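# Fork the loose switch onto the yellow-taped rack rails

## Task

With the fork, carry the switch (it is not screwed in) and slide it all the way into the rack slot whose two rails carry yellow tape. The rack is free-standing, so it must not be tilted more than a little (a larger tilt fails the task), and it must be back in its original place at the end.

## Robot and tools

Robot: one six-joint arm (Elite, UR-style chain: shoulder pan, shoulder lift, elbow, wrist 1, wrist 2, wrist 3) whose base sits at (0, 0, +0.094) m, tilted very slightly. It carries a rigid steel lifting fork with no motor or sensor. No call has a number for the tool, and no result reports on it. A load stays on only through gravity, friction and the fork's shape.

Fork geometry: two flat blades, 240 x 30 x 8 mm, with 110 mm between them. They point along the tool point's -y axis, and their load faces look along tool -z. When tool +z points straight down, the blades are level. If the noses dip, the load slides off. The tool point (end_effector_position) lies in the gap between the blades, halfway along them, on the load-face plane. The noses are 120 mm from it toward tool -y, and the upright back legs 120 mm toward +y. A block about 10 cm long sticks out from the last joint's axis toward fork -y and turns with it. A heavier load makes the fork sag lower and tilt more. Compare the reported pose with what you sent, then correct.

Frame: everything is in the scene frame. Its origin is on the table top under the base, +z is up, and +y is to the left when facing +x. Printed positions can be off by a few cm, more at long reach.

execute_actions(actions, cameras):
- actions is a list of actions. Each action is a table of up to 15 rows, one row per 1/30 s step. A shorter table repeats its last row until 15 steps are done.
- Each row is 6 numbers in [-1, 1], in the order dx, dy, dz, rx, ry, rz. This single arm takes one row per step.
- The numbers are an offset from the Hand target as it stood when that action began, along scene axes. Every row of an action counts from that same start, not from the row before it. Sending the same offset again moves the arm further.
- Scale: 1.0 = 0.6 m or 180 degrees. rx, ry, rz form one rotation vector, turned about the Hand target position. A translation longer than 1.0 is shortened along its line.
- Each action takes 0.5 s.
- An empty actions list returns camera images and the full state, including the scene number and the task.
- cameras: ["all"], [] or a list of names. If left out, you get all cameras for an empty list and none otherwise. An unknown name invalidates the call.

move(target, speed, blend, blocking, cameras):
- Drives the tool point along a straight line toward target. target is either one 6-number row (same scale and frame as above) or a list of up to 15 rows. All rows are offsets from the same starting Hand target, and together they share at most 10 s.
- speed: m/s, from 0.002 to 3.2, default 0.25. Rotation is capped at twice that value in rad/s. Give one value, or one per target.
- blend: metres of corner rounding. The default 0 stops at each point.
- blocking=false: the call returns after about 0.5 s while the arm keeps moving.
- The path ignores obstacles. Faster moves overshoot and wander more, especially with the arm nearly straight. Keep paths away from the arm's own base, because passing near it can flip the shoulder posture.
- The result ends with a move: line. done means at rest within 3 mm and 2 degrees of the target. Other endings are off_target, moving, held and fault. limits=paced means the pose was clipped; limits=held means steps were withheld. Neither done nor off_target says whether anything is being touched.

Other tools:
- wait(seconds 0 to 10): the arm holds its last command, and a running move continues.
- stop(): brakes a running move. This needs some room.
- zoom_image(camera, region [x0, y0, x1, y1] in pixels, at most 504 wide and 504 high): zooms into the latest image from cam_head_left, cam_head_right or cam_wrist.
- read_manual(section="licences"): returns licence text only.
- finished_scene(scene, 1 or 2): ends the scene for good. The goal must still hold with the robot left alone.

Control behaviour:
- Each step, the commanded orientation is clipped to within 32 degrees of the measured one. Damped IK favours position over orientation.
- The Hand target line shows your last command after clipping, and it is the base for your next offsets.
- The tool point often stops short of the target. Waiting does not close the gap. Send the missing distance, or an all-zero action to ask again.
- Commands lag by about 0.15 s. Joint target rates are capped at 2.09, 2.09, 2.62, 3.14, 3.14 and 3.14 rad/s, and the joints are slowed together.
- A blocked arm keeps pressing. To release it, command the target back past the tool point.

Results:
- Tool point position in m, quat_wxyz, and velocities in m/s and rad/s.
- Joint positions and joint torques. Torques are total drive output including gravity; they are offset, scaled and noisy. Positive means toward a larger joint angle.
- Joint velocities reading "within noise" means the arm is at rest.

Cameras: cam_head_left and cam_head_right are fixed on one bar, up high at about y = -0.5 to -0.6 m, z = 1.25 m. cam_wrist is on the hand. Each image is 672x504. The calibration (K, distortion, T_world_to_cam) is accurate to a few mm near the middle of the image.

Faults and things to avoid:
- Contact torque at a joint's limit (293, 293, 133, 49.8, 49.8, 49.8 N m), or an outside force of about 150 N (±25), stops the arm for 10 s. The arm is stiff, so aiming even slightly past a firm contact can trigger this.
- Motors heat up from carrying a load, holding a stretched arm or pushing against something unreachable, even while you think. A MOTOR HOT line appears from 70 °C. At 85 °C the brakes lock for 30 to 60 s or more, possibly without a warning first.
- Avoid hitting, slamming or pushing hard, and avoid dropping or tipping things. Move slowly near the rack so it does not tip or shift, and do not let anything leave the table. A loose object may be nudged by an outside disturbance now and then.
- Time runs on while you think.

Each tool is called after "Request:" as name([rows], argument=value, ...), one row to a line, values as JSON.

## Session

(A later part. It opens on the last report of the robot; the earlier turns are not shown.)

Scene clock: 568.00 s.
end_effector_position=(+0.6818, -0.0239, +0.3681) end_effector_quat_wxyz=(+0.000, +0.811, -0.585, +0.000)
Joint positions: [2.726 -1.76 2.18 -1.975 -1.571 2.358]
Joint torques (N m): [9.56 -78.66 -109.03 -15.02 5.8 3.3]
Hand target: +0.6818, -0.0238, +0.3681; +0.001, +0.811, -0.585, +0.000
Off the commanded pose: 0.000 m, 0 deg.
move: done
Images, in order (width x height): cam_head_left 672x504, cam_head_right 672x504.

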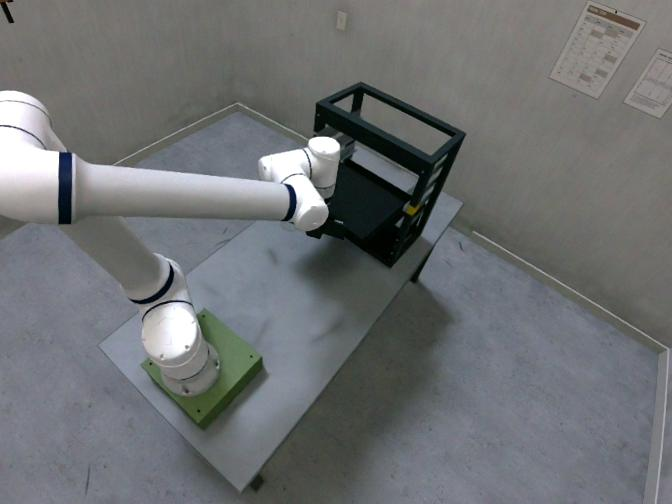

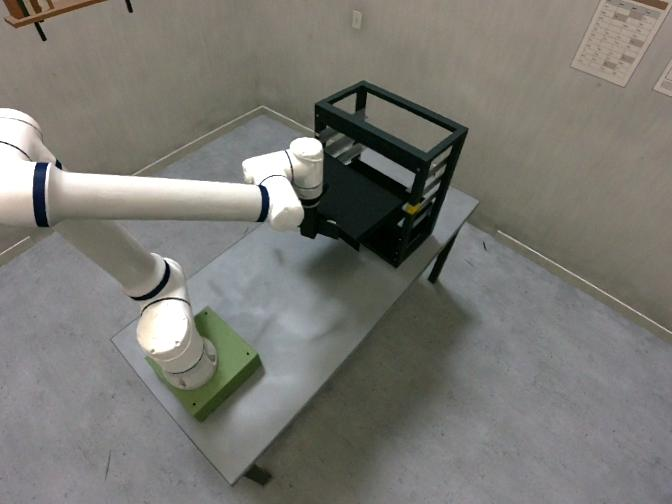

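Request:
move([
  [0.0, 0.0042, 0, 0, 0, 0],
  [0.0916, 0.0008, 0, 0, 0, 0],
], speed=0.06, cameras=["cam_head_left", "cam_head_right", "cam_wrist"])

Request:
zoom_image(camera="cam_head_right", region=[340, 150, 440, 250])

Request:
zoom_image(camera="cam_head_left", region=[340, 150, 440, 250])

Request:
zoom_image(camera="cam_head_right", region=[290, 100, 390, 200])

Scene clock: 591.17 s.
end_effector_position=(+0.7365, -0.0234, +0.3681) end_effector_quat_wxyz=(+0.000, +0.811, -0.585, +0.000)
Joint positions: [2.769 -1.659 2.097 -1.993 -1.571 2.402]
Joint torques (N m): [11.52 -61.49 -134.75 -20.44 7.36 3.88]
Hand target: +0.7367, -0.0234, +0.3681; +0.001, +0.811, -0.585, +0.000
Off the commanded pose: 0.000 m, 0 deg.
move: done
camera_calibration:
cam_wrist: T_world_to_cam=[[0.302776, -0.952688, -0.0266955, -0.225867], [-0.890732, -0.292826, 0.347633, 0.392602], [-0.339003, -0.0814762, -0.937251, 0.687094], [0, 0, 0, 1]] pos_world=[0.651018, -0.0442349, 0.501468]

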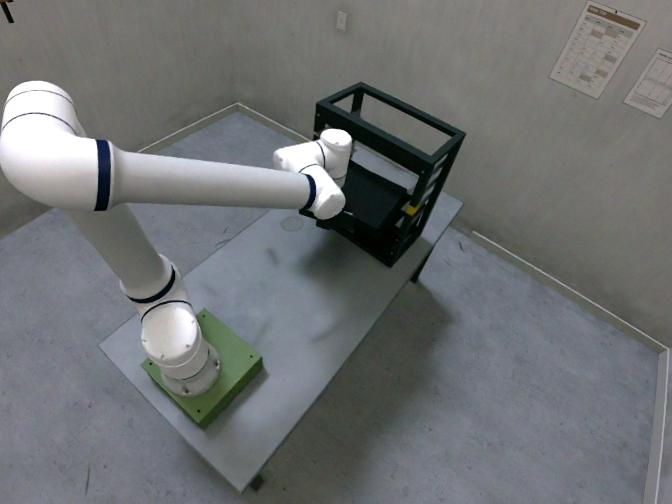

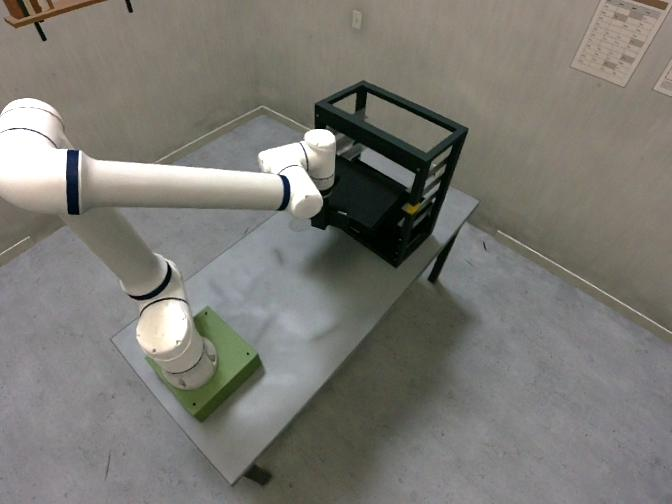

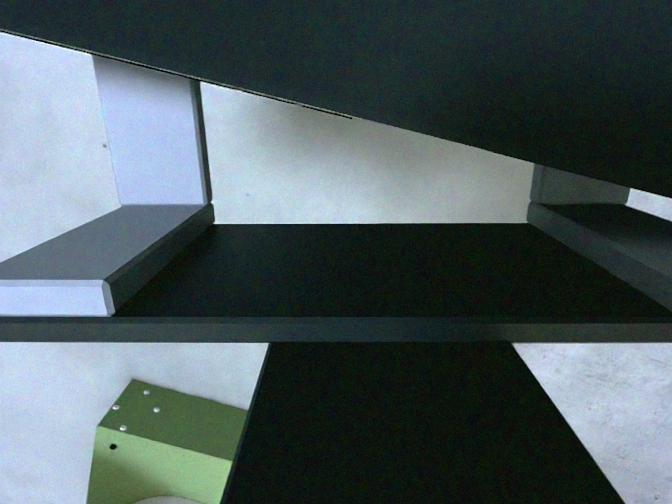

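Scaled by 5.040.

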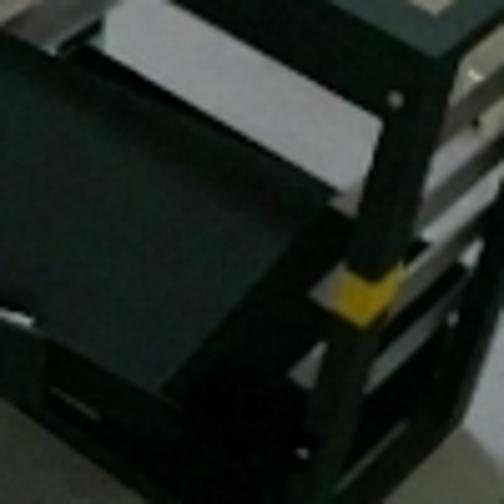

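Scaled by 5.040.

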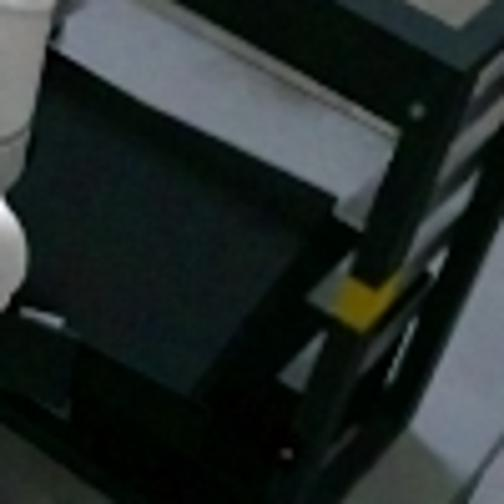

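Scaled by 5.040.

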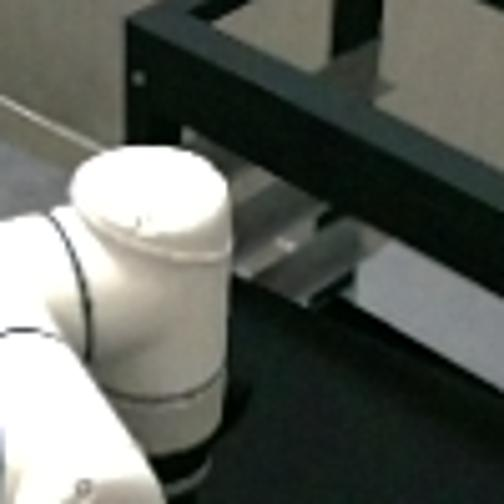

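Request:
move(target=[0.0173, -0.017, 0, 0, 0, -0.0333], speed=0.04, cameras=["cam_wrist", "cam_head_right"])

Request:
zoom_image(camera="cam_head_right", region=[320, 130, 440, 250])

Scene clock: 661.87 s.
end_effector_position=(+0.7471, -0.0335, +0.3681) end_effector_quat_wxyz=(+0.000, +0.779, -0.627, +0.000)
Joint positions: [2.781 -1.649 2.088 -1.994 -1.57 2.518]
Joint torques (N m): [8.34 -64.23 -136.72 -21.17 6.93 4.2]
Hand target: +0.7471, -0.0336, +0.3681; +0.000, +0.779, -0.627, +0.000
Off the commanded pose: 0.000 m, 0 deg.
move: done
camera_calibration:
cam_wrist: T_world_to_cam=[[0.201953, -0.979033, -0.0266293, -0.164383], [-0.916396, -0.198487, 0.347592, 0.421394], [-0.34559, -0.0457944, -0.937268, 0.69598], [0, 0, 0, 1]] pos_world=[0.659885, -0.0454229, 0.501469]
Images, in order (width x height): cam_head_right 672x504, cam_wrist 672x504.

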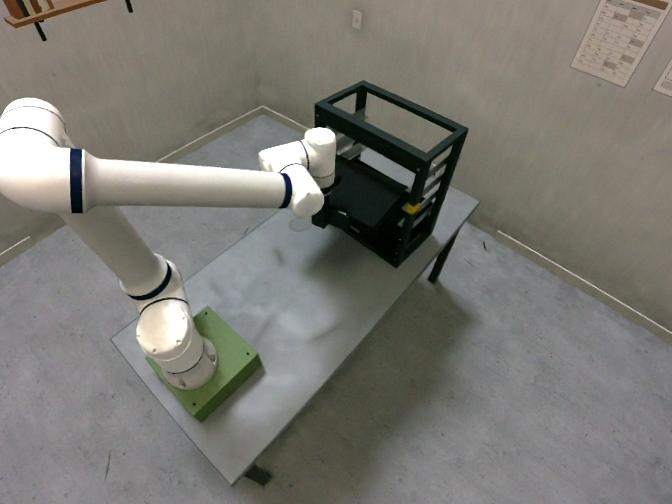

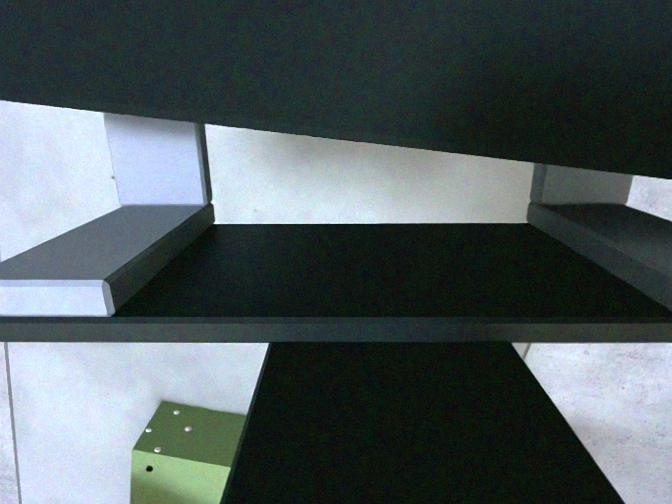

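Scaled by 4.200.

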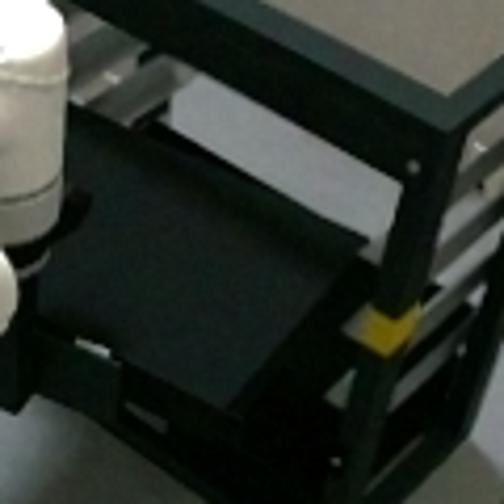

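Request:
move([
  [0.0162, -0.0198, 0, 0, 0, -0.035],
  [0.0412, -0.0172, 0, 0, 0, -0.035],
], speed=0.04, cameras=["cam_wrist", "cam_head_right"])

Request:
zoom_image(camera="cam_head_right", region=[320, 130, 440, 250])

Scene clock: 676.03 s.
end_effector_position=(+0.7716, -0.0439, +0.3681) end_effector_quat_wxyz=(+0.000, +0.744, -0.669, +0.000)
Joint positions: [2.804 -1.612 2.054 -1.997 -1.57 2.651]
Joint torques (N m): [10.68 -69.06 -135.37 -20.49 6.94 3.64]
Hand target: +0.7718, -0.0439, +0.3681; +0.000, +0.744, -0.669, +0.000
Off the commanded pose: 0.000 m, 0 deg.
move: done
camera_calibration:
cam_wrist: T_world_to_cam=[[0.093017, -0.995307, -0.0266619, -0.096096], [-0.932661, -0.0964741, 0.347614, 0.458821], [-0.348555, -0.00746749, -0.937259, 0.70794], [0, 0, 0, 1]] pos_world=[0.683619, -0.0460942, 0.501469]
Images, in order (width x height): cam_head_right 672x504, cam_wrist 672x504.

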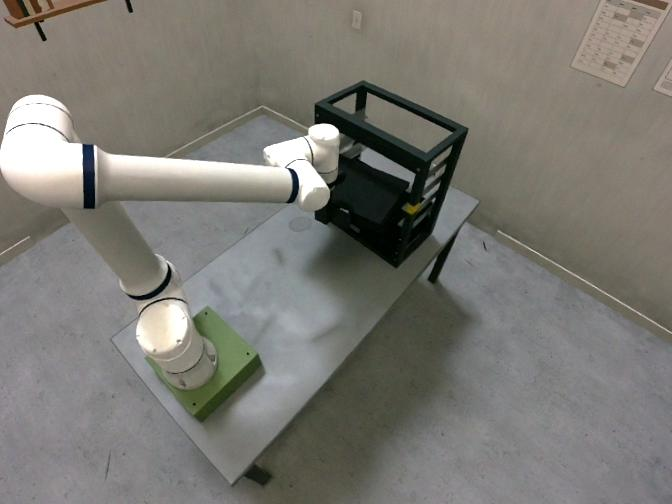

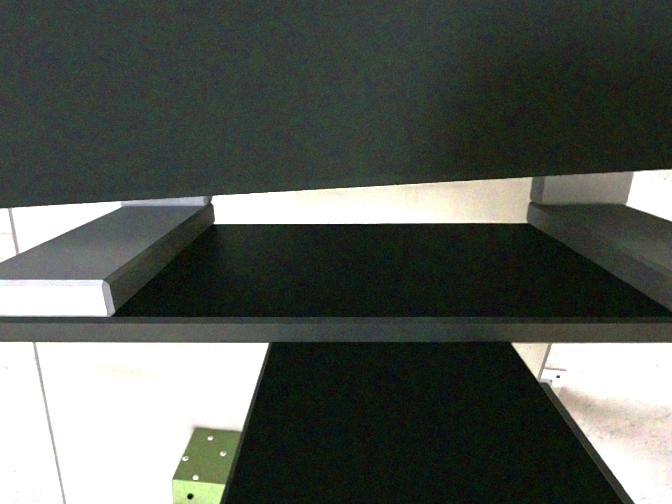

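Scaled by 4.200.

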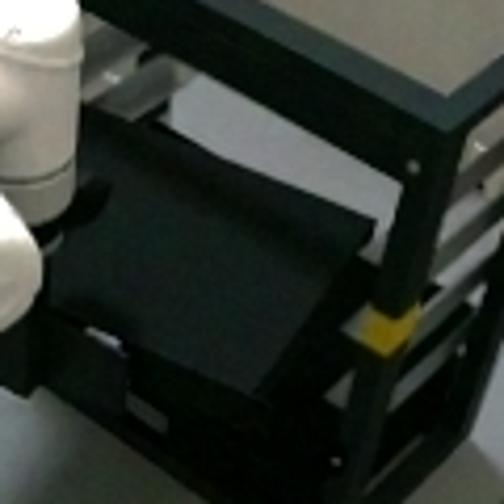

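Request:
move([
  [-0.0667, 0, 0, 0, 0, 0],
  [-0.0958, -0.0065, 0, 0, 0, -0.0617],
], speed=0.06, blend=0.01, cameras=["all"])

Request:
zoom_image(camera="cam_head_right", region=[340, 150, 440, 250])

Request:
zoom_image(camera="cam_head_right", region=[270, 100, 370, 200])

Request:
zoom_image(camera="cam_head_left", region=[340, 150, 440, 250])

Request:
zoom_image(camera="cam_head_left", region=[270, 100, 370, 200])

Scene clock: 704.70 s.
end_effector_position=(+0.7144, -0.0478, +0.3681) end_effector_quat_wxyz=(+0.000, -0.676, +0.737, +0.000)
Joint positions: [2.807 -1.719 2.147 -1.983 -1.57 2.848]
Joint torques (N m): [9.16 -83.23 -109.1 -15.62 2.88 3.34]
Hand target: +0.7143, -0.0478, +0.3681; +0.000, -0.675, +0.737, +0.000
Off the commanded pose: 0.000 m, 0 deg.
move: done
camera_calibration:
cam_wrist: T_world_to_cam=[[-0.100187, -0.99461, -0.0267197, 0.0434347], [-0.933797, 0.0847219, 0.347629, 0.414535], [-0.343491, 0.0597785, -0.937251, 0.687555], [0, 0, 0, 1]] pos_world=[0.627613, -0.0330207, 0.501468]

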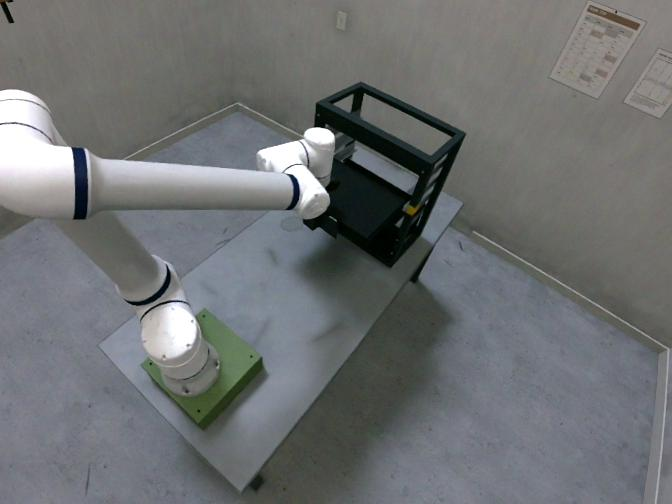

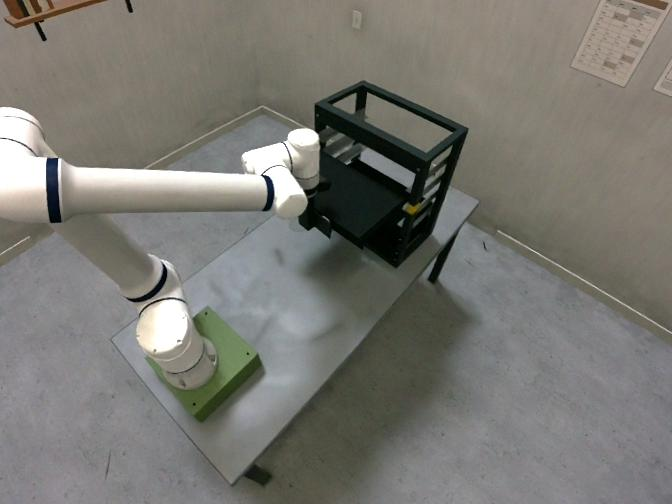

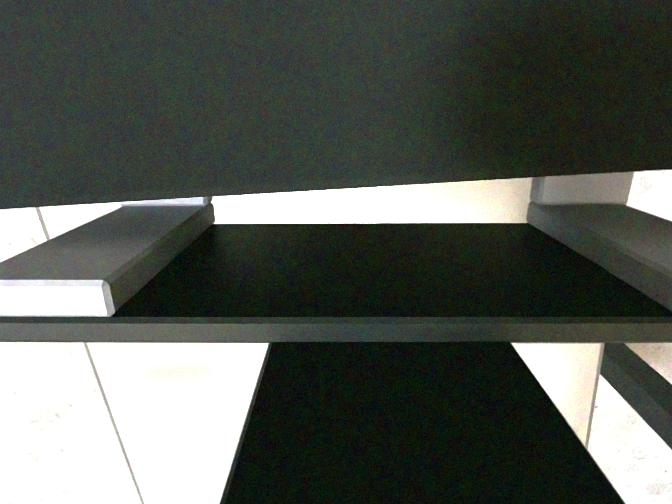

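Scaled by 5.040.

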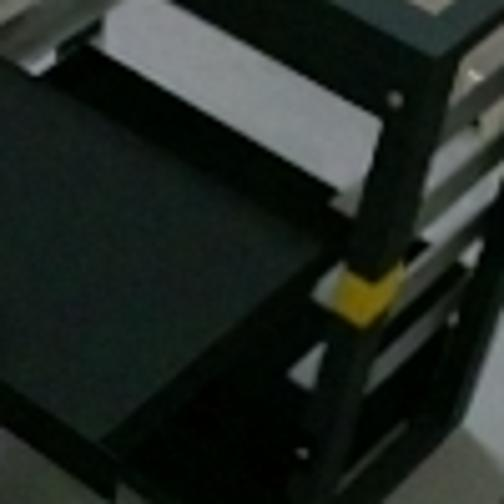

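Scaled by 5.040.

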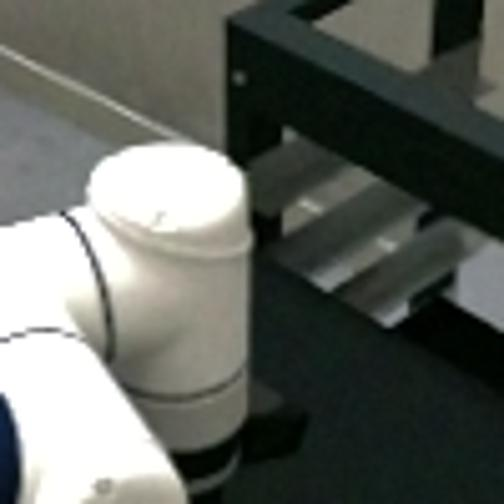

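Scaled by 5.040.

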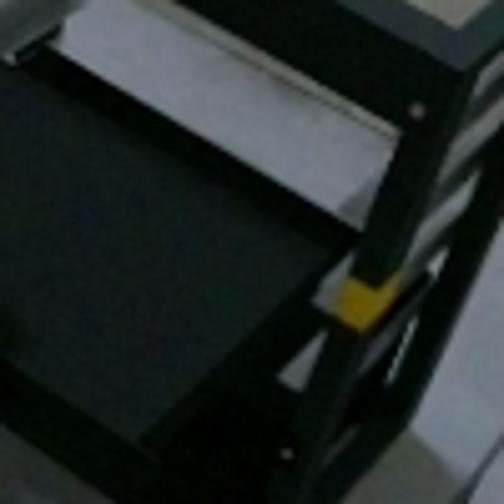

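Scaled by 5.040.

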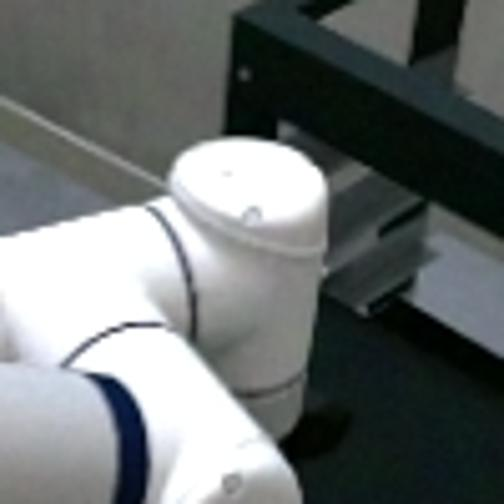

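Request:
move(target=[-0.1, 0.0037, 0, 0, 0, 0], speed=0.08, cameras=["cam_head_left", "cam_head_right"])

Request:
zoom_image(camera="cam_head_right", region=[340, 150, 440, 250])

Request:
zoom_image(camera="cam_head_right", region=[270, 100, 370, 200])

Request:
zoom_image(camera="cam_head_left", region=[340, 150, 440, 250])

Request:
zoom_image(camera="cam_head_left", region=[270, 100, 370, 200])

Scene clock: 711.03 s.
end_effector_position=(+0.6545, -0.0456, +0.3681) end_effector_quat_wxyz=(+0.000, -0.675, +0.737, +0.000)
Joint positions: [2.765 -1.835 2.234 -1.954 -1.57 2.807]
Joint torques (N m): [-21.66 -64.89 -109.52 -15.5 3.68 -2.19]
Hand target: +0.6543, -0.0456, +0.3681; +0.000, -0.675, +0.737, +0.000
Off the commanded pose: 0.000 m, 0 deg.
move: done
Images, in order (width x height): cam_head_left 672x504, cam_head_right 672x504.

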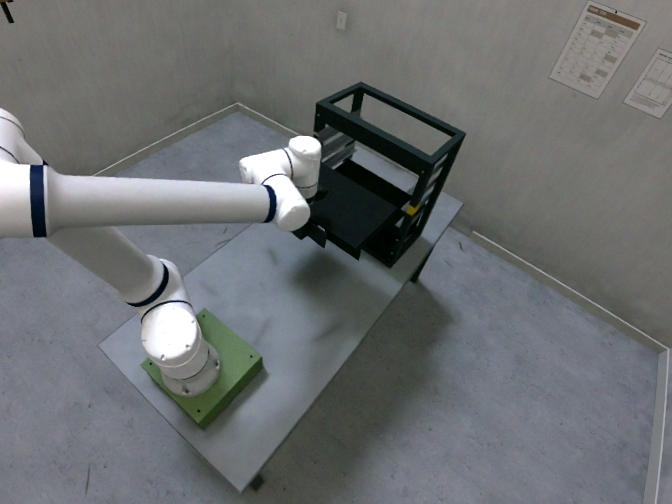

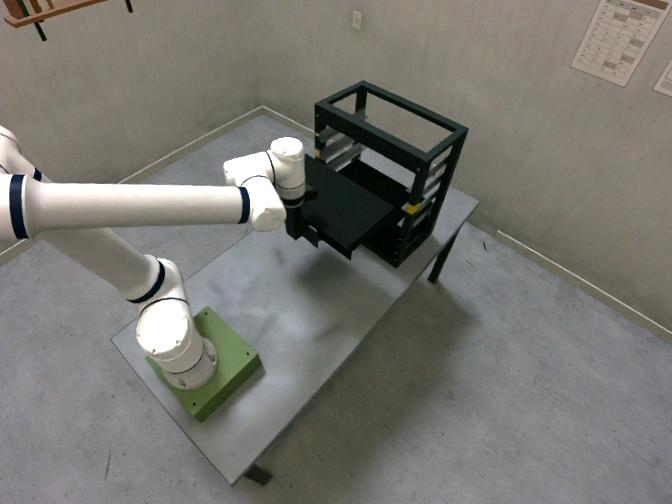

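Scaled by 5.040.

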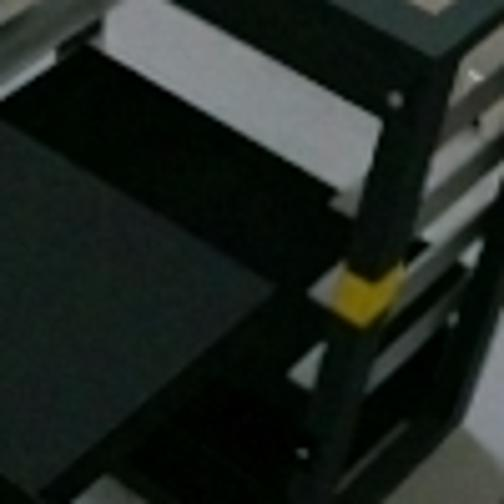

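Scaled by 5.040.

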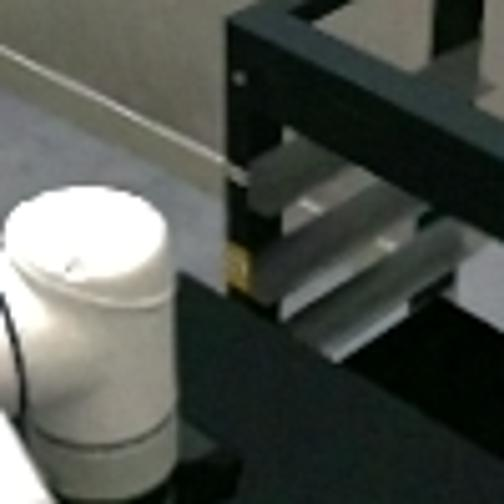

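Scaled by 5.040.

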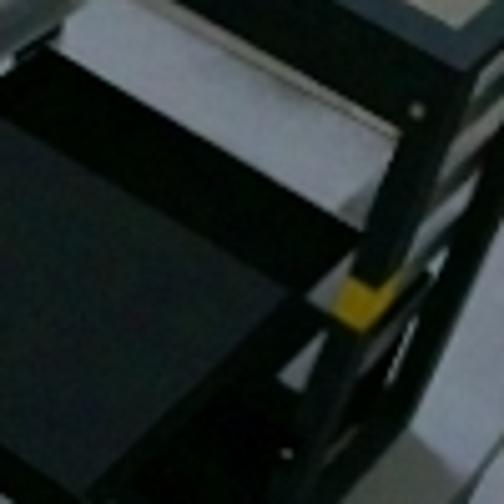

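Scaled by 5.040.

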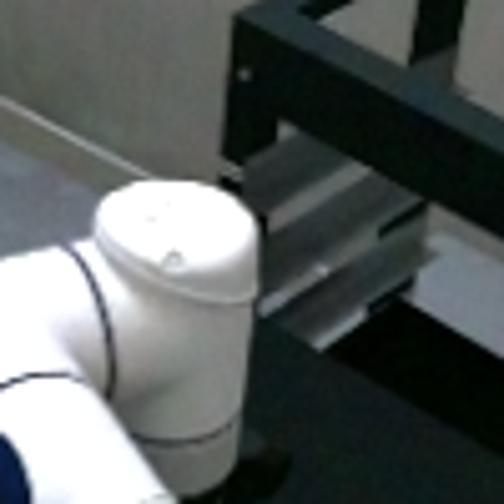

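Request:
move(target=[0.1244, -0.0032, 0, 0, 0, -0.0033], speed=0.08, cameras=["cam_wrist", "cam_head_right", "cam_head_left"])

Request:
zoom_image(camera="cam_head_right", region=[360, 160, 440, 240])

Request:
zoom_image(camera="cam_head_left", region=[360, 160, 440, 240])

Request:
zoom_image(camera="cam_wrist", region=[150, 100, 600, 300])

Scene clock: 742.50 s.
end_effector_position=(+0.7288, -0.0475, +0.3681) end_effector_quat_wxyz=(+0.000, -0.672, +0.741, +0.000)
Joint positions: [2.82 -1.692 2.125 -1.988 -1.569 2.871]
Joint torques (N m): [9.15 -57.2 -135.79 -21.25 2.26 3.95]
Hand target: +0.7290, -0.0475, +0.3681; +0.000, -0.672, +0.741, +0.000
Off the commanded pose: 0.000 m, 0 deg.
move: done
camera_calibration:
cam_wrist: T_world_to_cam=[[-0.110767, -0.993489, -0.0266558, 0.0528766], [-0.932842, 0.094678, 0.347623, 0.427748], [-0.342836, 0.0633706, -0.937255, 0.692185], [0, 0, 0, 1]] pos_world=[0.642184, -0.0318302, 0.501469]

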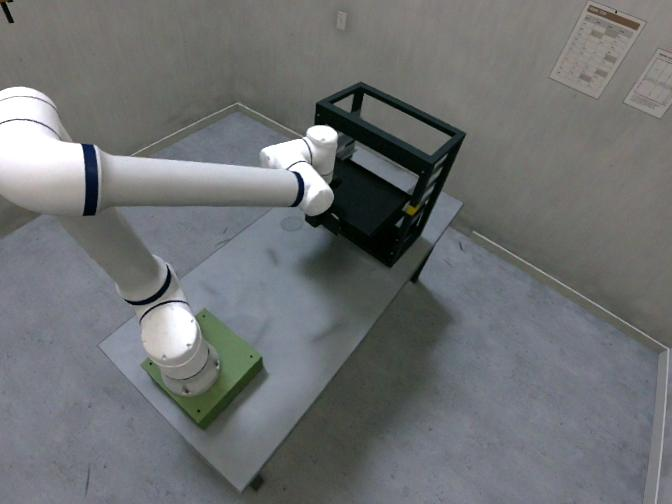

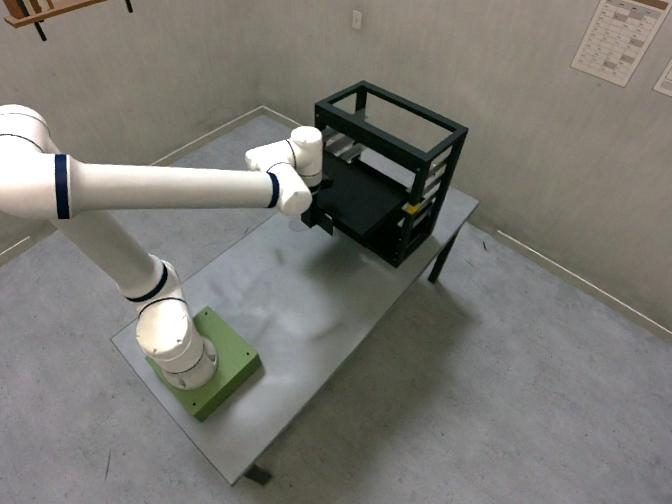

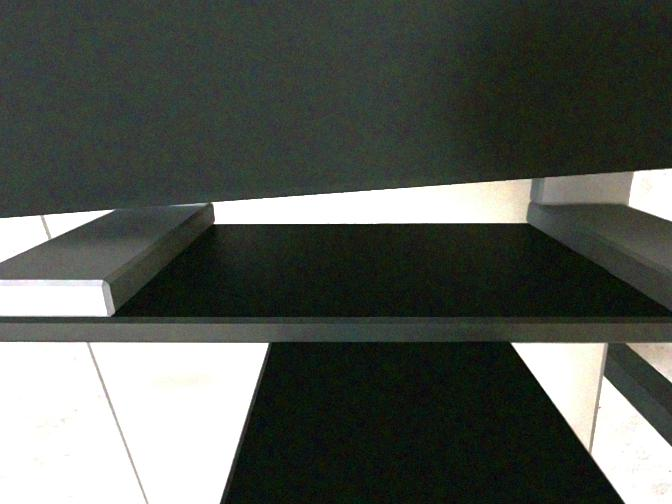

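Scaled by 6.300.

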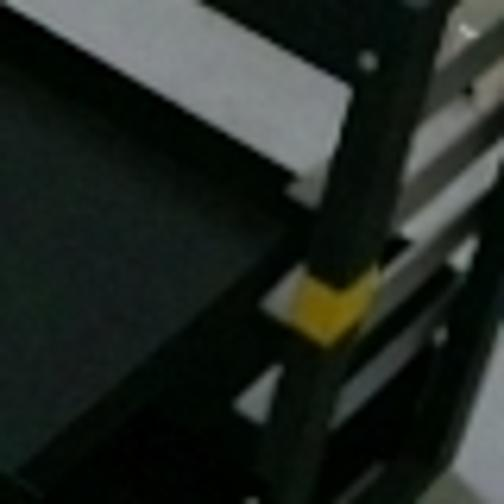

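Scaled by 6.300.

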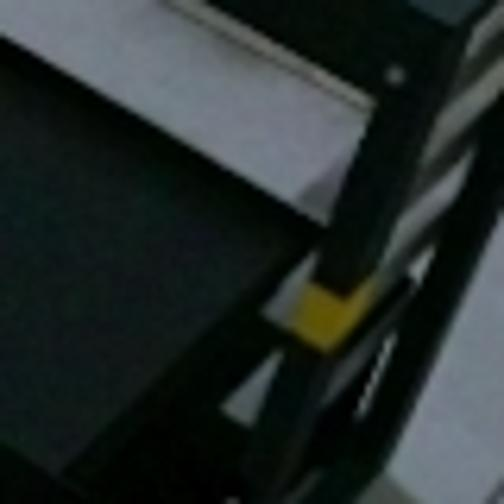

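Scaled by 1.120.

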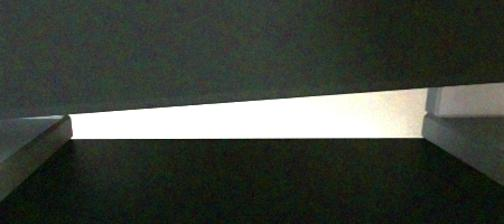

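Request:
move(target=[0.0133, -0.0005, 0, 0, 0, 0], speed=0.04, cameras=["cam_wrist"])

Request:
zoom_image(camera="cam_wrist", region=[150, 100, 600, 300])

Scene clock: 748.80 s.
end_effector_position=(+0.7368, -0.0478, +0.3681) end_effector_quat_wxyz=(+0.000, -0.672, +0.741, +0.000)
Joint positions: [2.824 -1.678 2.112 -1.99 -1.569 2.876]
Joint torques (N m): [9.64 -58.94 -135.14 -21.48 4.2 3.94]
Hand target: +0.7370, -0.0478, +0.3681; +0.000, -0.672, +0.741, +0.000
Off the commanded pose: 0.000 m, 0 deg.
move: done
camera_calibration:
cam_wrist: T_world_to_cam=[[-0.110767, -0.993489, -0.0266558, 0.0534647], [-0.932842, 0.094678, 0.347623, 0.435239], [-0.342836, 0.0633706, -0.937255, 0.694947], [0, 0, 0, 1]] pos_world=[0.650184, -0.0321302, 0.501469]
Images, in order (width x height): cam_wrist 672x504.

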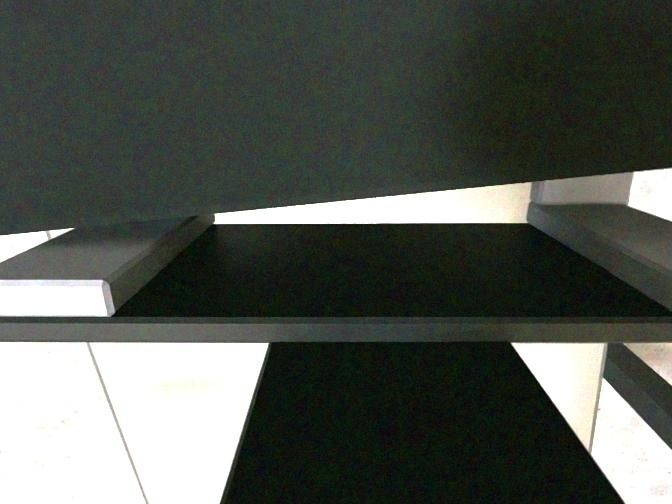

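Scaled by 1.120.

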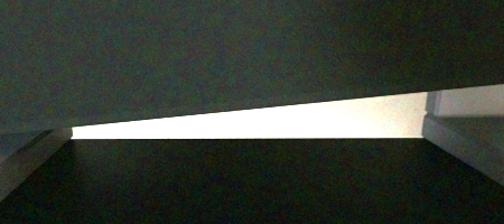

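Request:
move([
  [-0.025, 0.001, 0, 0, 0, 0],
  [-0.0272, -0.0073, 0, 0, 0, -0.0122],
  [0.0062, -0.0087, 0, 0, 0, -0.0122],
], speed=0.05, cameras=["cam_wrist", "cam_head_right"])

Request:
zoom_image(camera="cam_wrist", region=[150, 100, 600, 300])

Request:
zoom_image(camera="cam_head_right", region=[360, 160, 440, 240])

Scene clock: 767.27 s.
end_effector_position=(+0.7405, -0.0530, +0.3681) end_effector_quat_wxyz=(+0.000, -0.657, +0.754, +0.000)
Joint positions: [2.828 -1.67 2.106 -1.991 -1.569 2.917]
Joint torques (N m): [10.37 -61.47 -139.49 -23.06 5.8 4.97]
Hand target: +0.7407, -0.0530, +0.3681; +0.000, -0.657, +0.754, +0.000
Off the commanded pose: 0.000 m, 0 deg.
move: done
camera_calibration:
cam_wrist: T_world_to_cam=[[-0.148712, -0.988523, -0.0265922, 0.0770076], [-0.928533, 0.130335, 0.34762, 0.437916], [-0.340165, 0.0763869, -0.937258, 0.695272], [0, 0, 0, 1]] pos_world=[0.654579, -0.0340619, 0.501469]
Images, in order (width x height): cam_head_right 672x504, cam_wrist 672x504.

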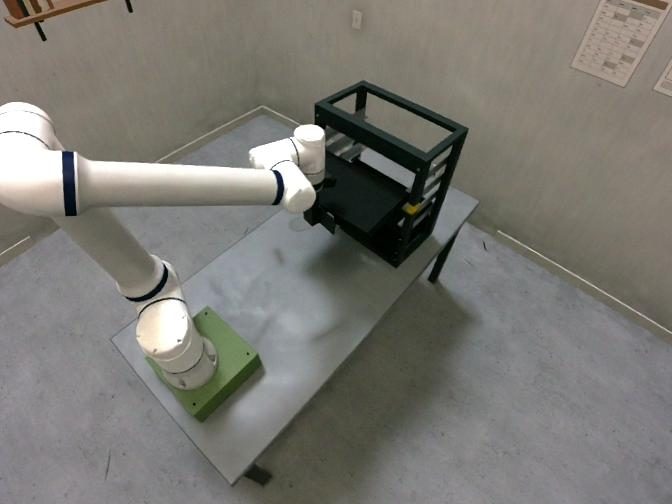

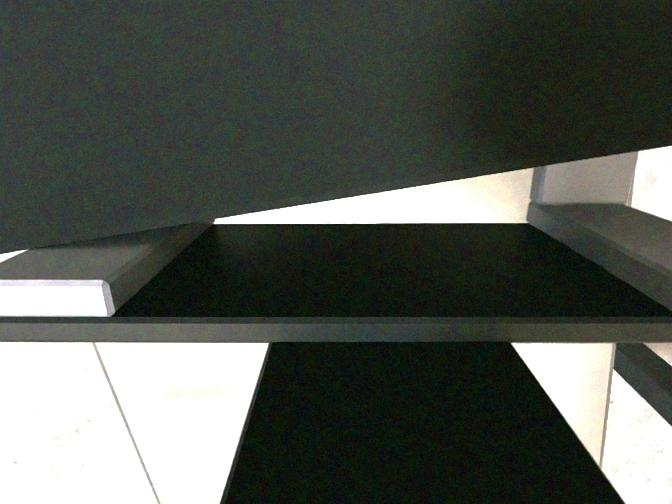

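Scaled by 1.120.

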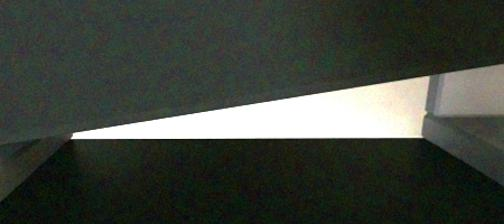

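Scaled by 6.300.

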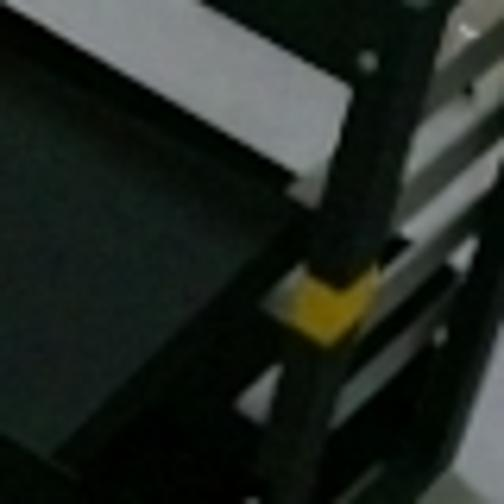

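Request:
move([
  [-0.025, 0.001, 0, 0, 0, 0],
  [-0.0287, 0.0035, 0, 0, 0, -0.0197],
  [0.0047, 0.0022, 0, 0, 0, -0.0197],
], speed=0.05, cameras=["cam_wrist", "cam_head_right", "cam_head_left"])

Request:
zoom_image(camera="cam_wrist", region=[150, 100, 600, 300])

Request:
zoom_image(camera="cam_head_right", region=[360, 160, 440, 240])

Request:
zoom_image(camera="cam_head_left", region=[360, 160, 440, 240])

Scene clock: 793.10 s.
end_effector_position=(+0.7433, -0.0517, +0.3681) end_effector_quat_wxyz=(+0.000, -0.634, +0.774, +0.000)
Joint positions: [2.847 -1.663 2.1 -1.992 -1.569 2.999]
Joint torques (N m): [14.86 -53.68 -137.39 -23.66 6.78 5.09]
Hand target: +0.7435, -0.0517, +0.3681; +0.000, -0.634, +0.774, +0.000
Off the commanded pose: 0.000 m, 0 deg.
move: done
camera_calibration:
cam_wrist: T_world_to_cam=[[-0.209667, -0.97741, -0.0266449, 0.124687], [-0.918696, 0.187597, 0.347571, 0.435961], [-0.334721, 0.0973527, -0.937275, 0.693258], [0, 0, 0, 1]] pos_world=[0.658706, -0.0274049, 0.501569]

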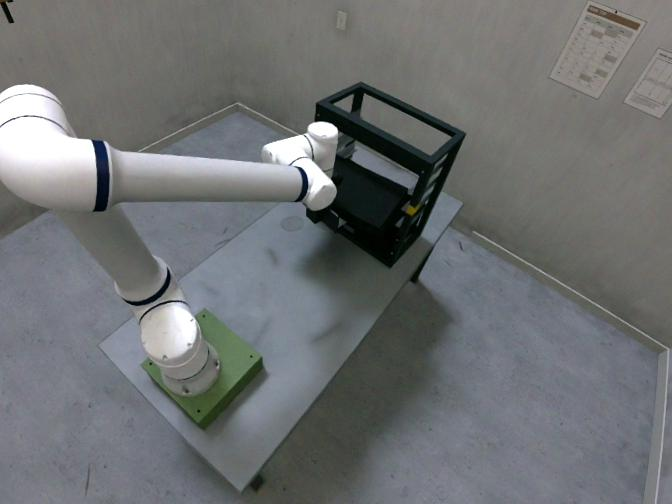

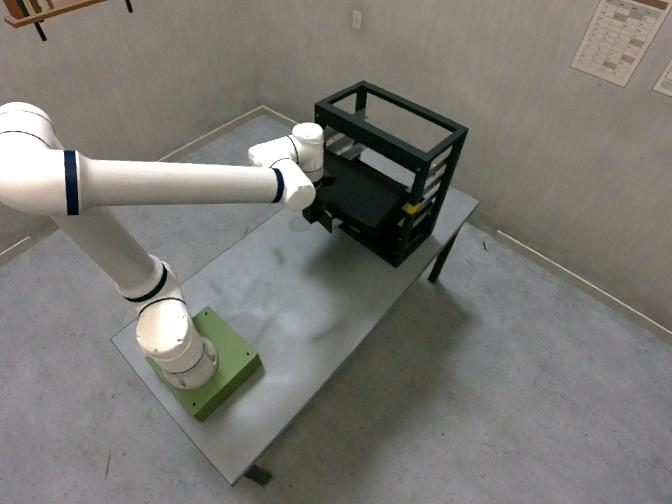

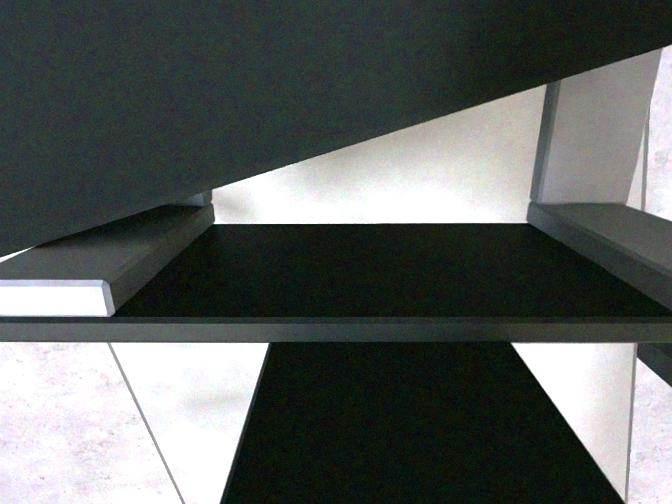

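Scaled by 1.120.

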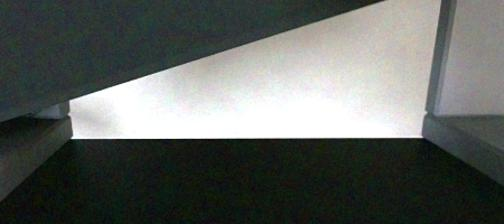

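Scaled by 6.300.

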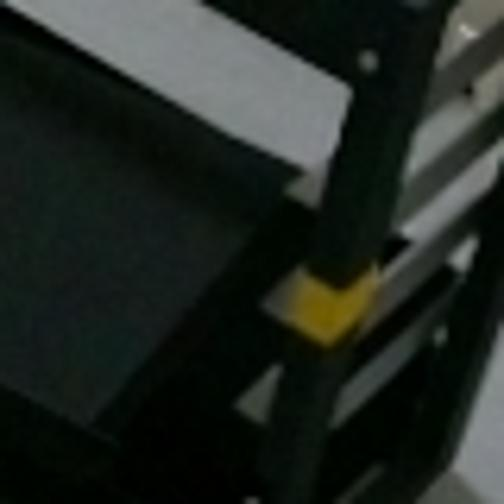

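Scaled by 6.300.

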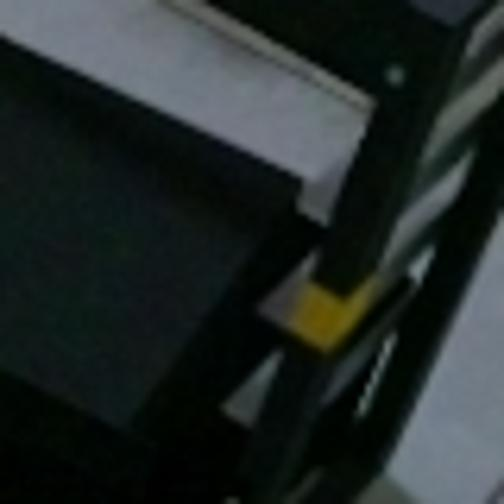

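Request:
move([
  [-0.0133, 0, 0, 0, 0, 0],
  [-0.0133, -0.045, 0, 0, 0, 0],
], speed=0.05, cameras=["cam_wrist", "cam_head_right", "cam_head_left"])

Request:
zoom_image(camera="cam_wrist", region=[150, 0, 600, 250])

Request:
zoom_image(camera="cam_head_right", region=[360, 160, 440, 240])

Request:
zoom_image(camera="cam_head_left", region=[360, 160, 440, 240])

Scene clock: 850.53 s.
end_effector_position=(+0.7355, -0.0785, +0.3681) end_effector_quat_wxyz=(+0.000, -0.634, +0.774, +0.000)
Joint positions: [2.799 -1.674 2.109 -1.991 -1.57 2.951]
Joint torques (N m): [-21.19 -61.01 -134.43 -20.98 2.85 -2.01]
Hand target: +0.7355, -0.0787, +0.3681; +0.000, -0.634, +0.774, +0.000
Off the commanded pose: 0.000 m, 0 deg.
move: done
camera_calibration:
cam_wrist: T_world_to_cam=[[-0.209629, -0.977421, -0.0265332, 0.0967736], [-0.918671, 0.187592, 0.34764, 0.433806], [-0.334813, 0.0972507, -0.937253, 0.693206], [0, 0, 0, 1]] pos_world=[0.650906, -0.0542048, 0.501469]

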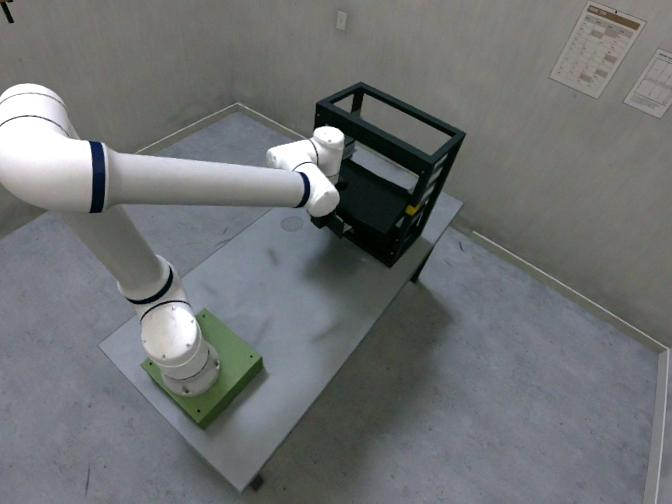

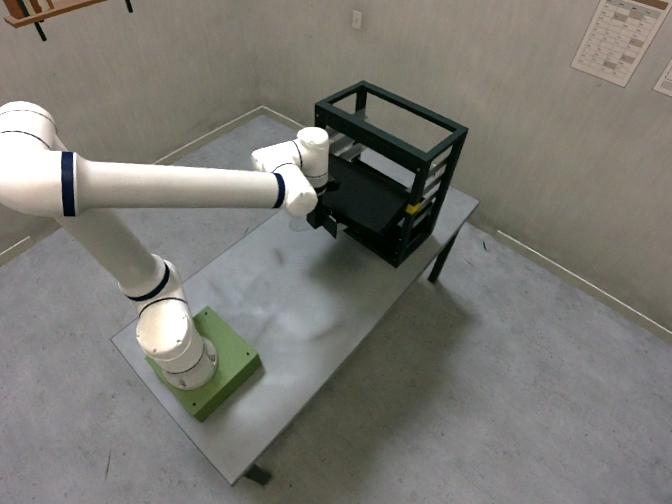

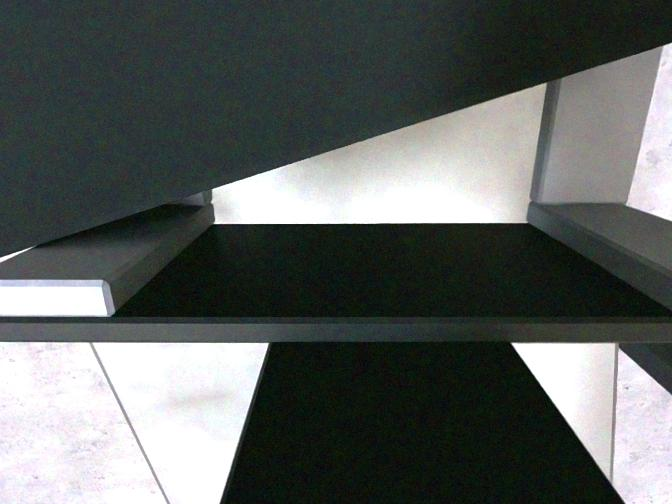

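Scaled by 1.120.

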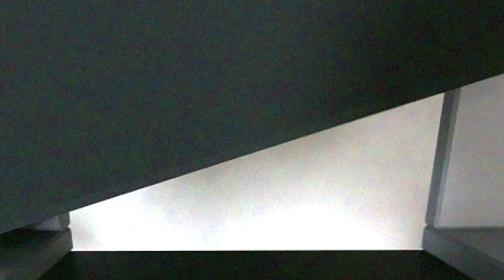

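Scaled by 6.300.

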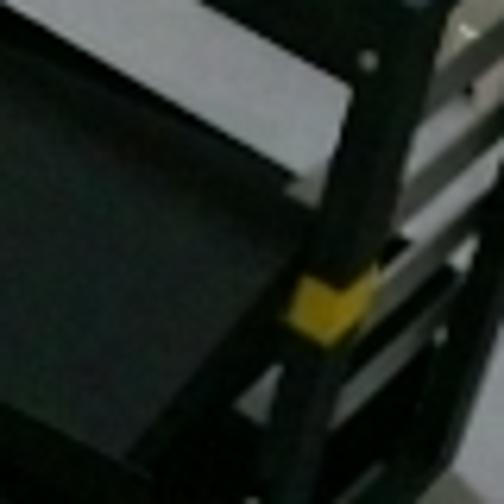

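Scaled by 6.300.

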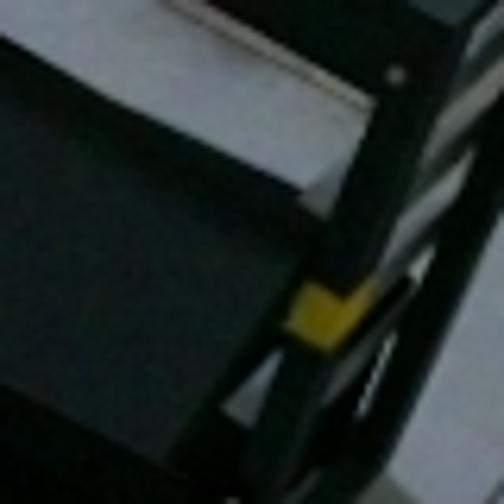

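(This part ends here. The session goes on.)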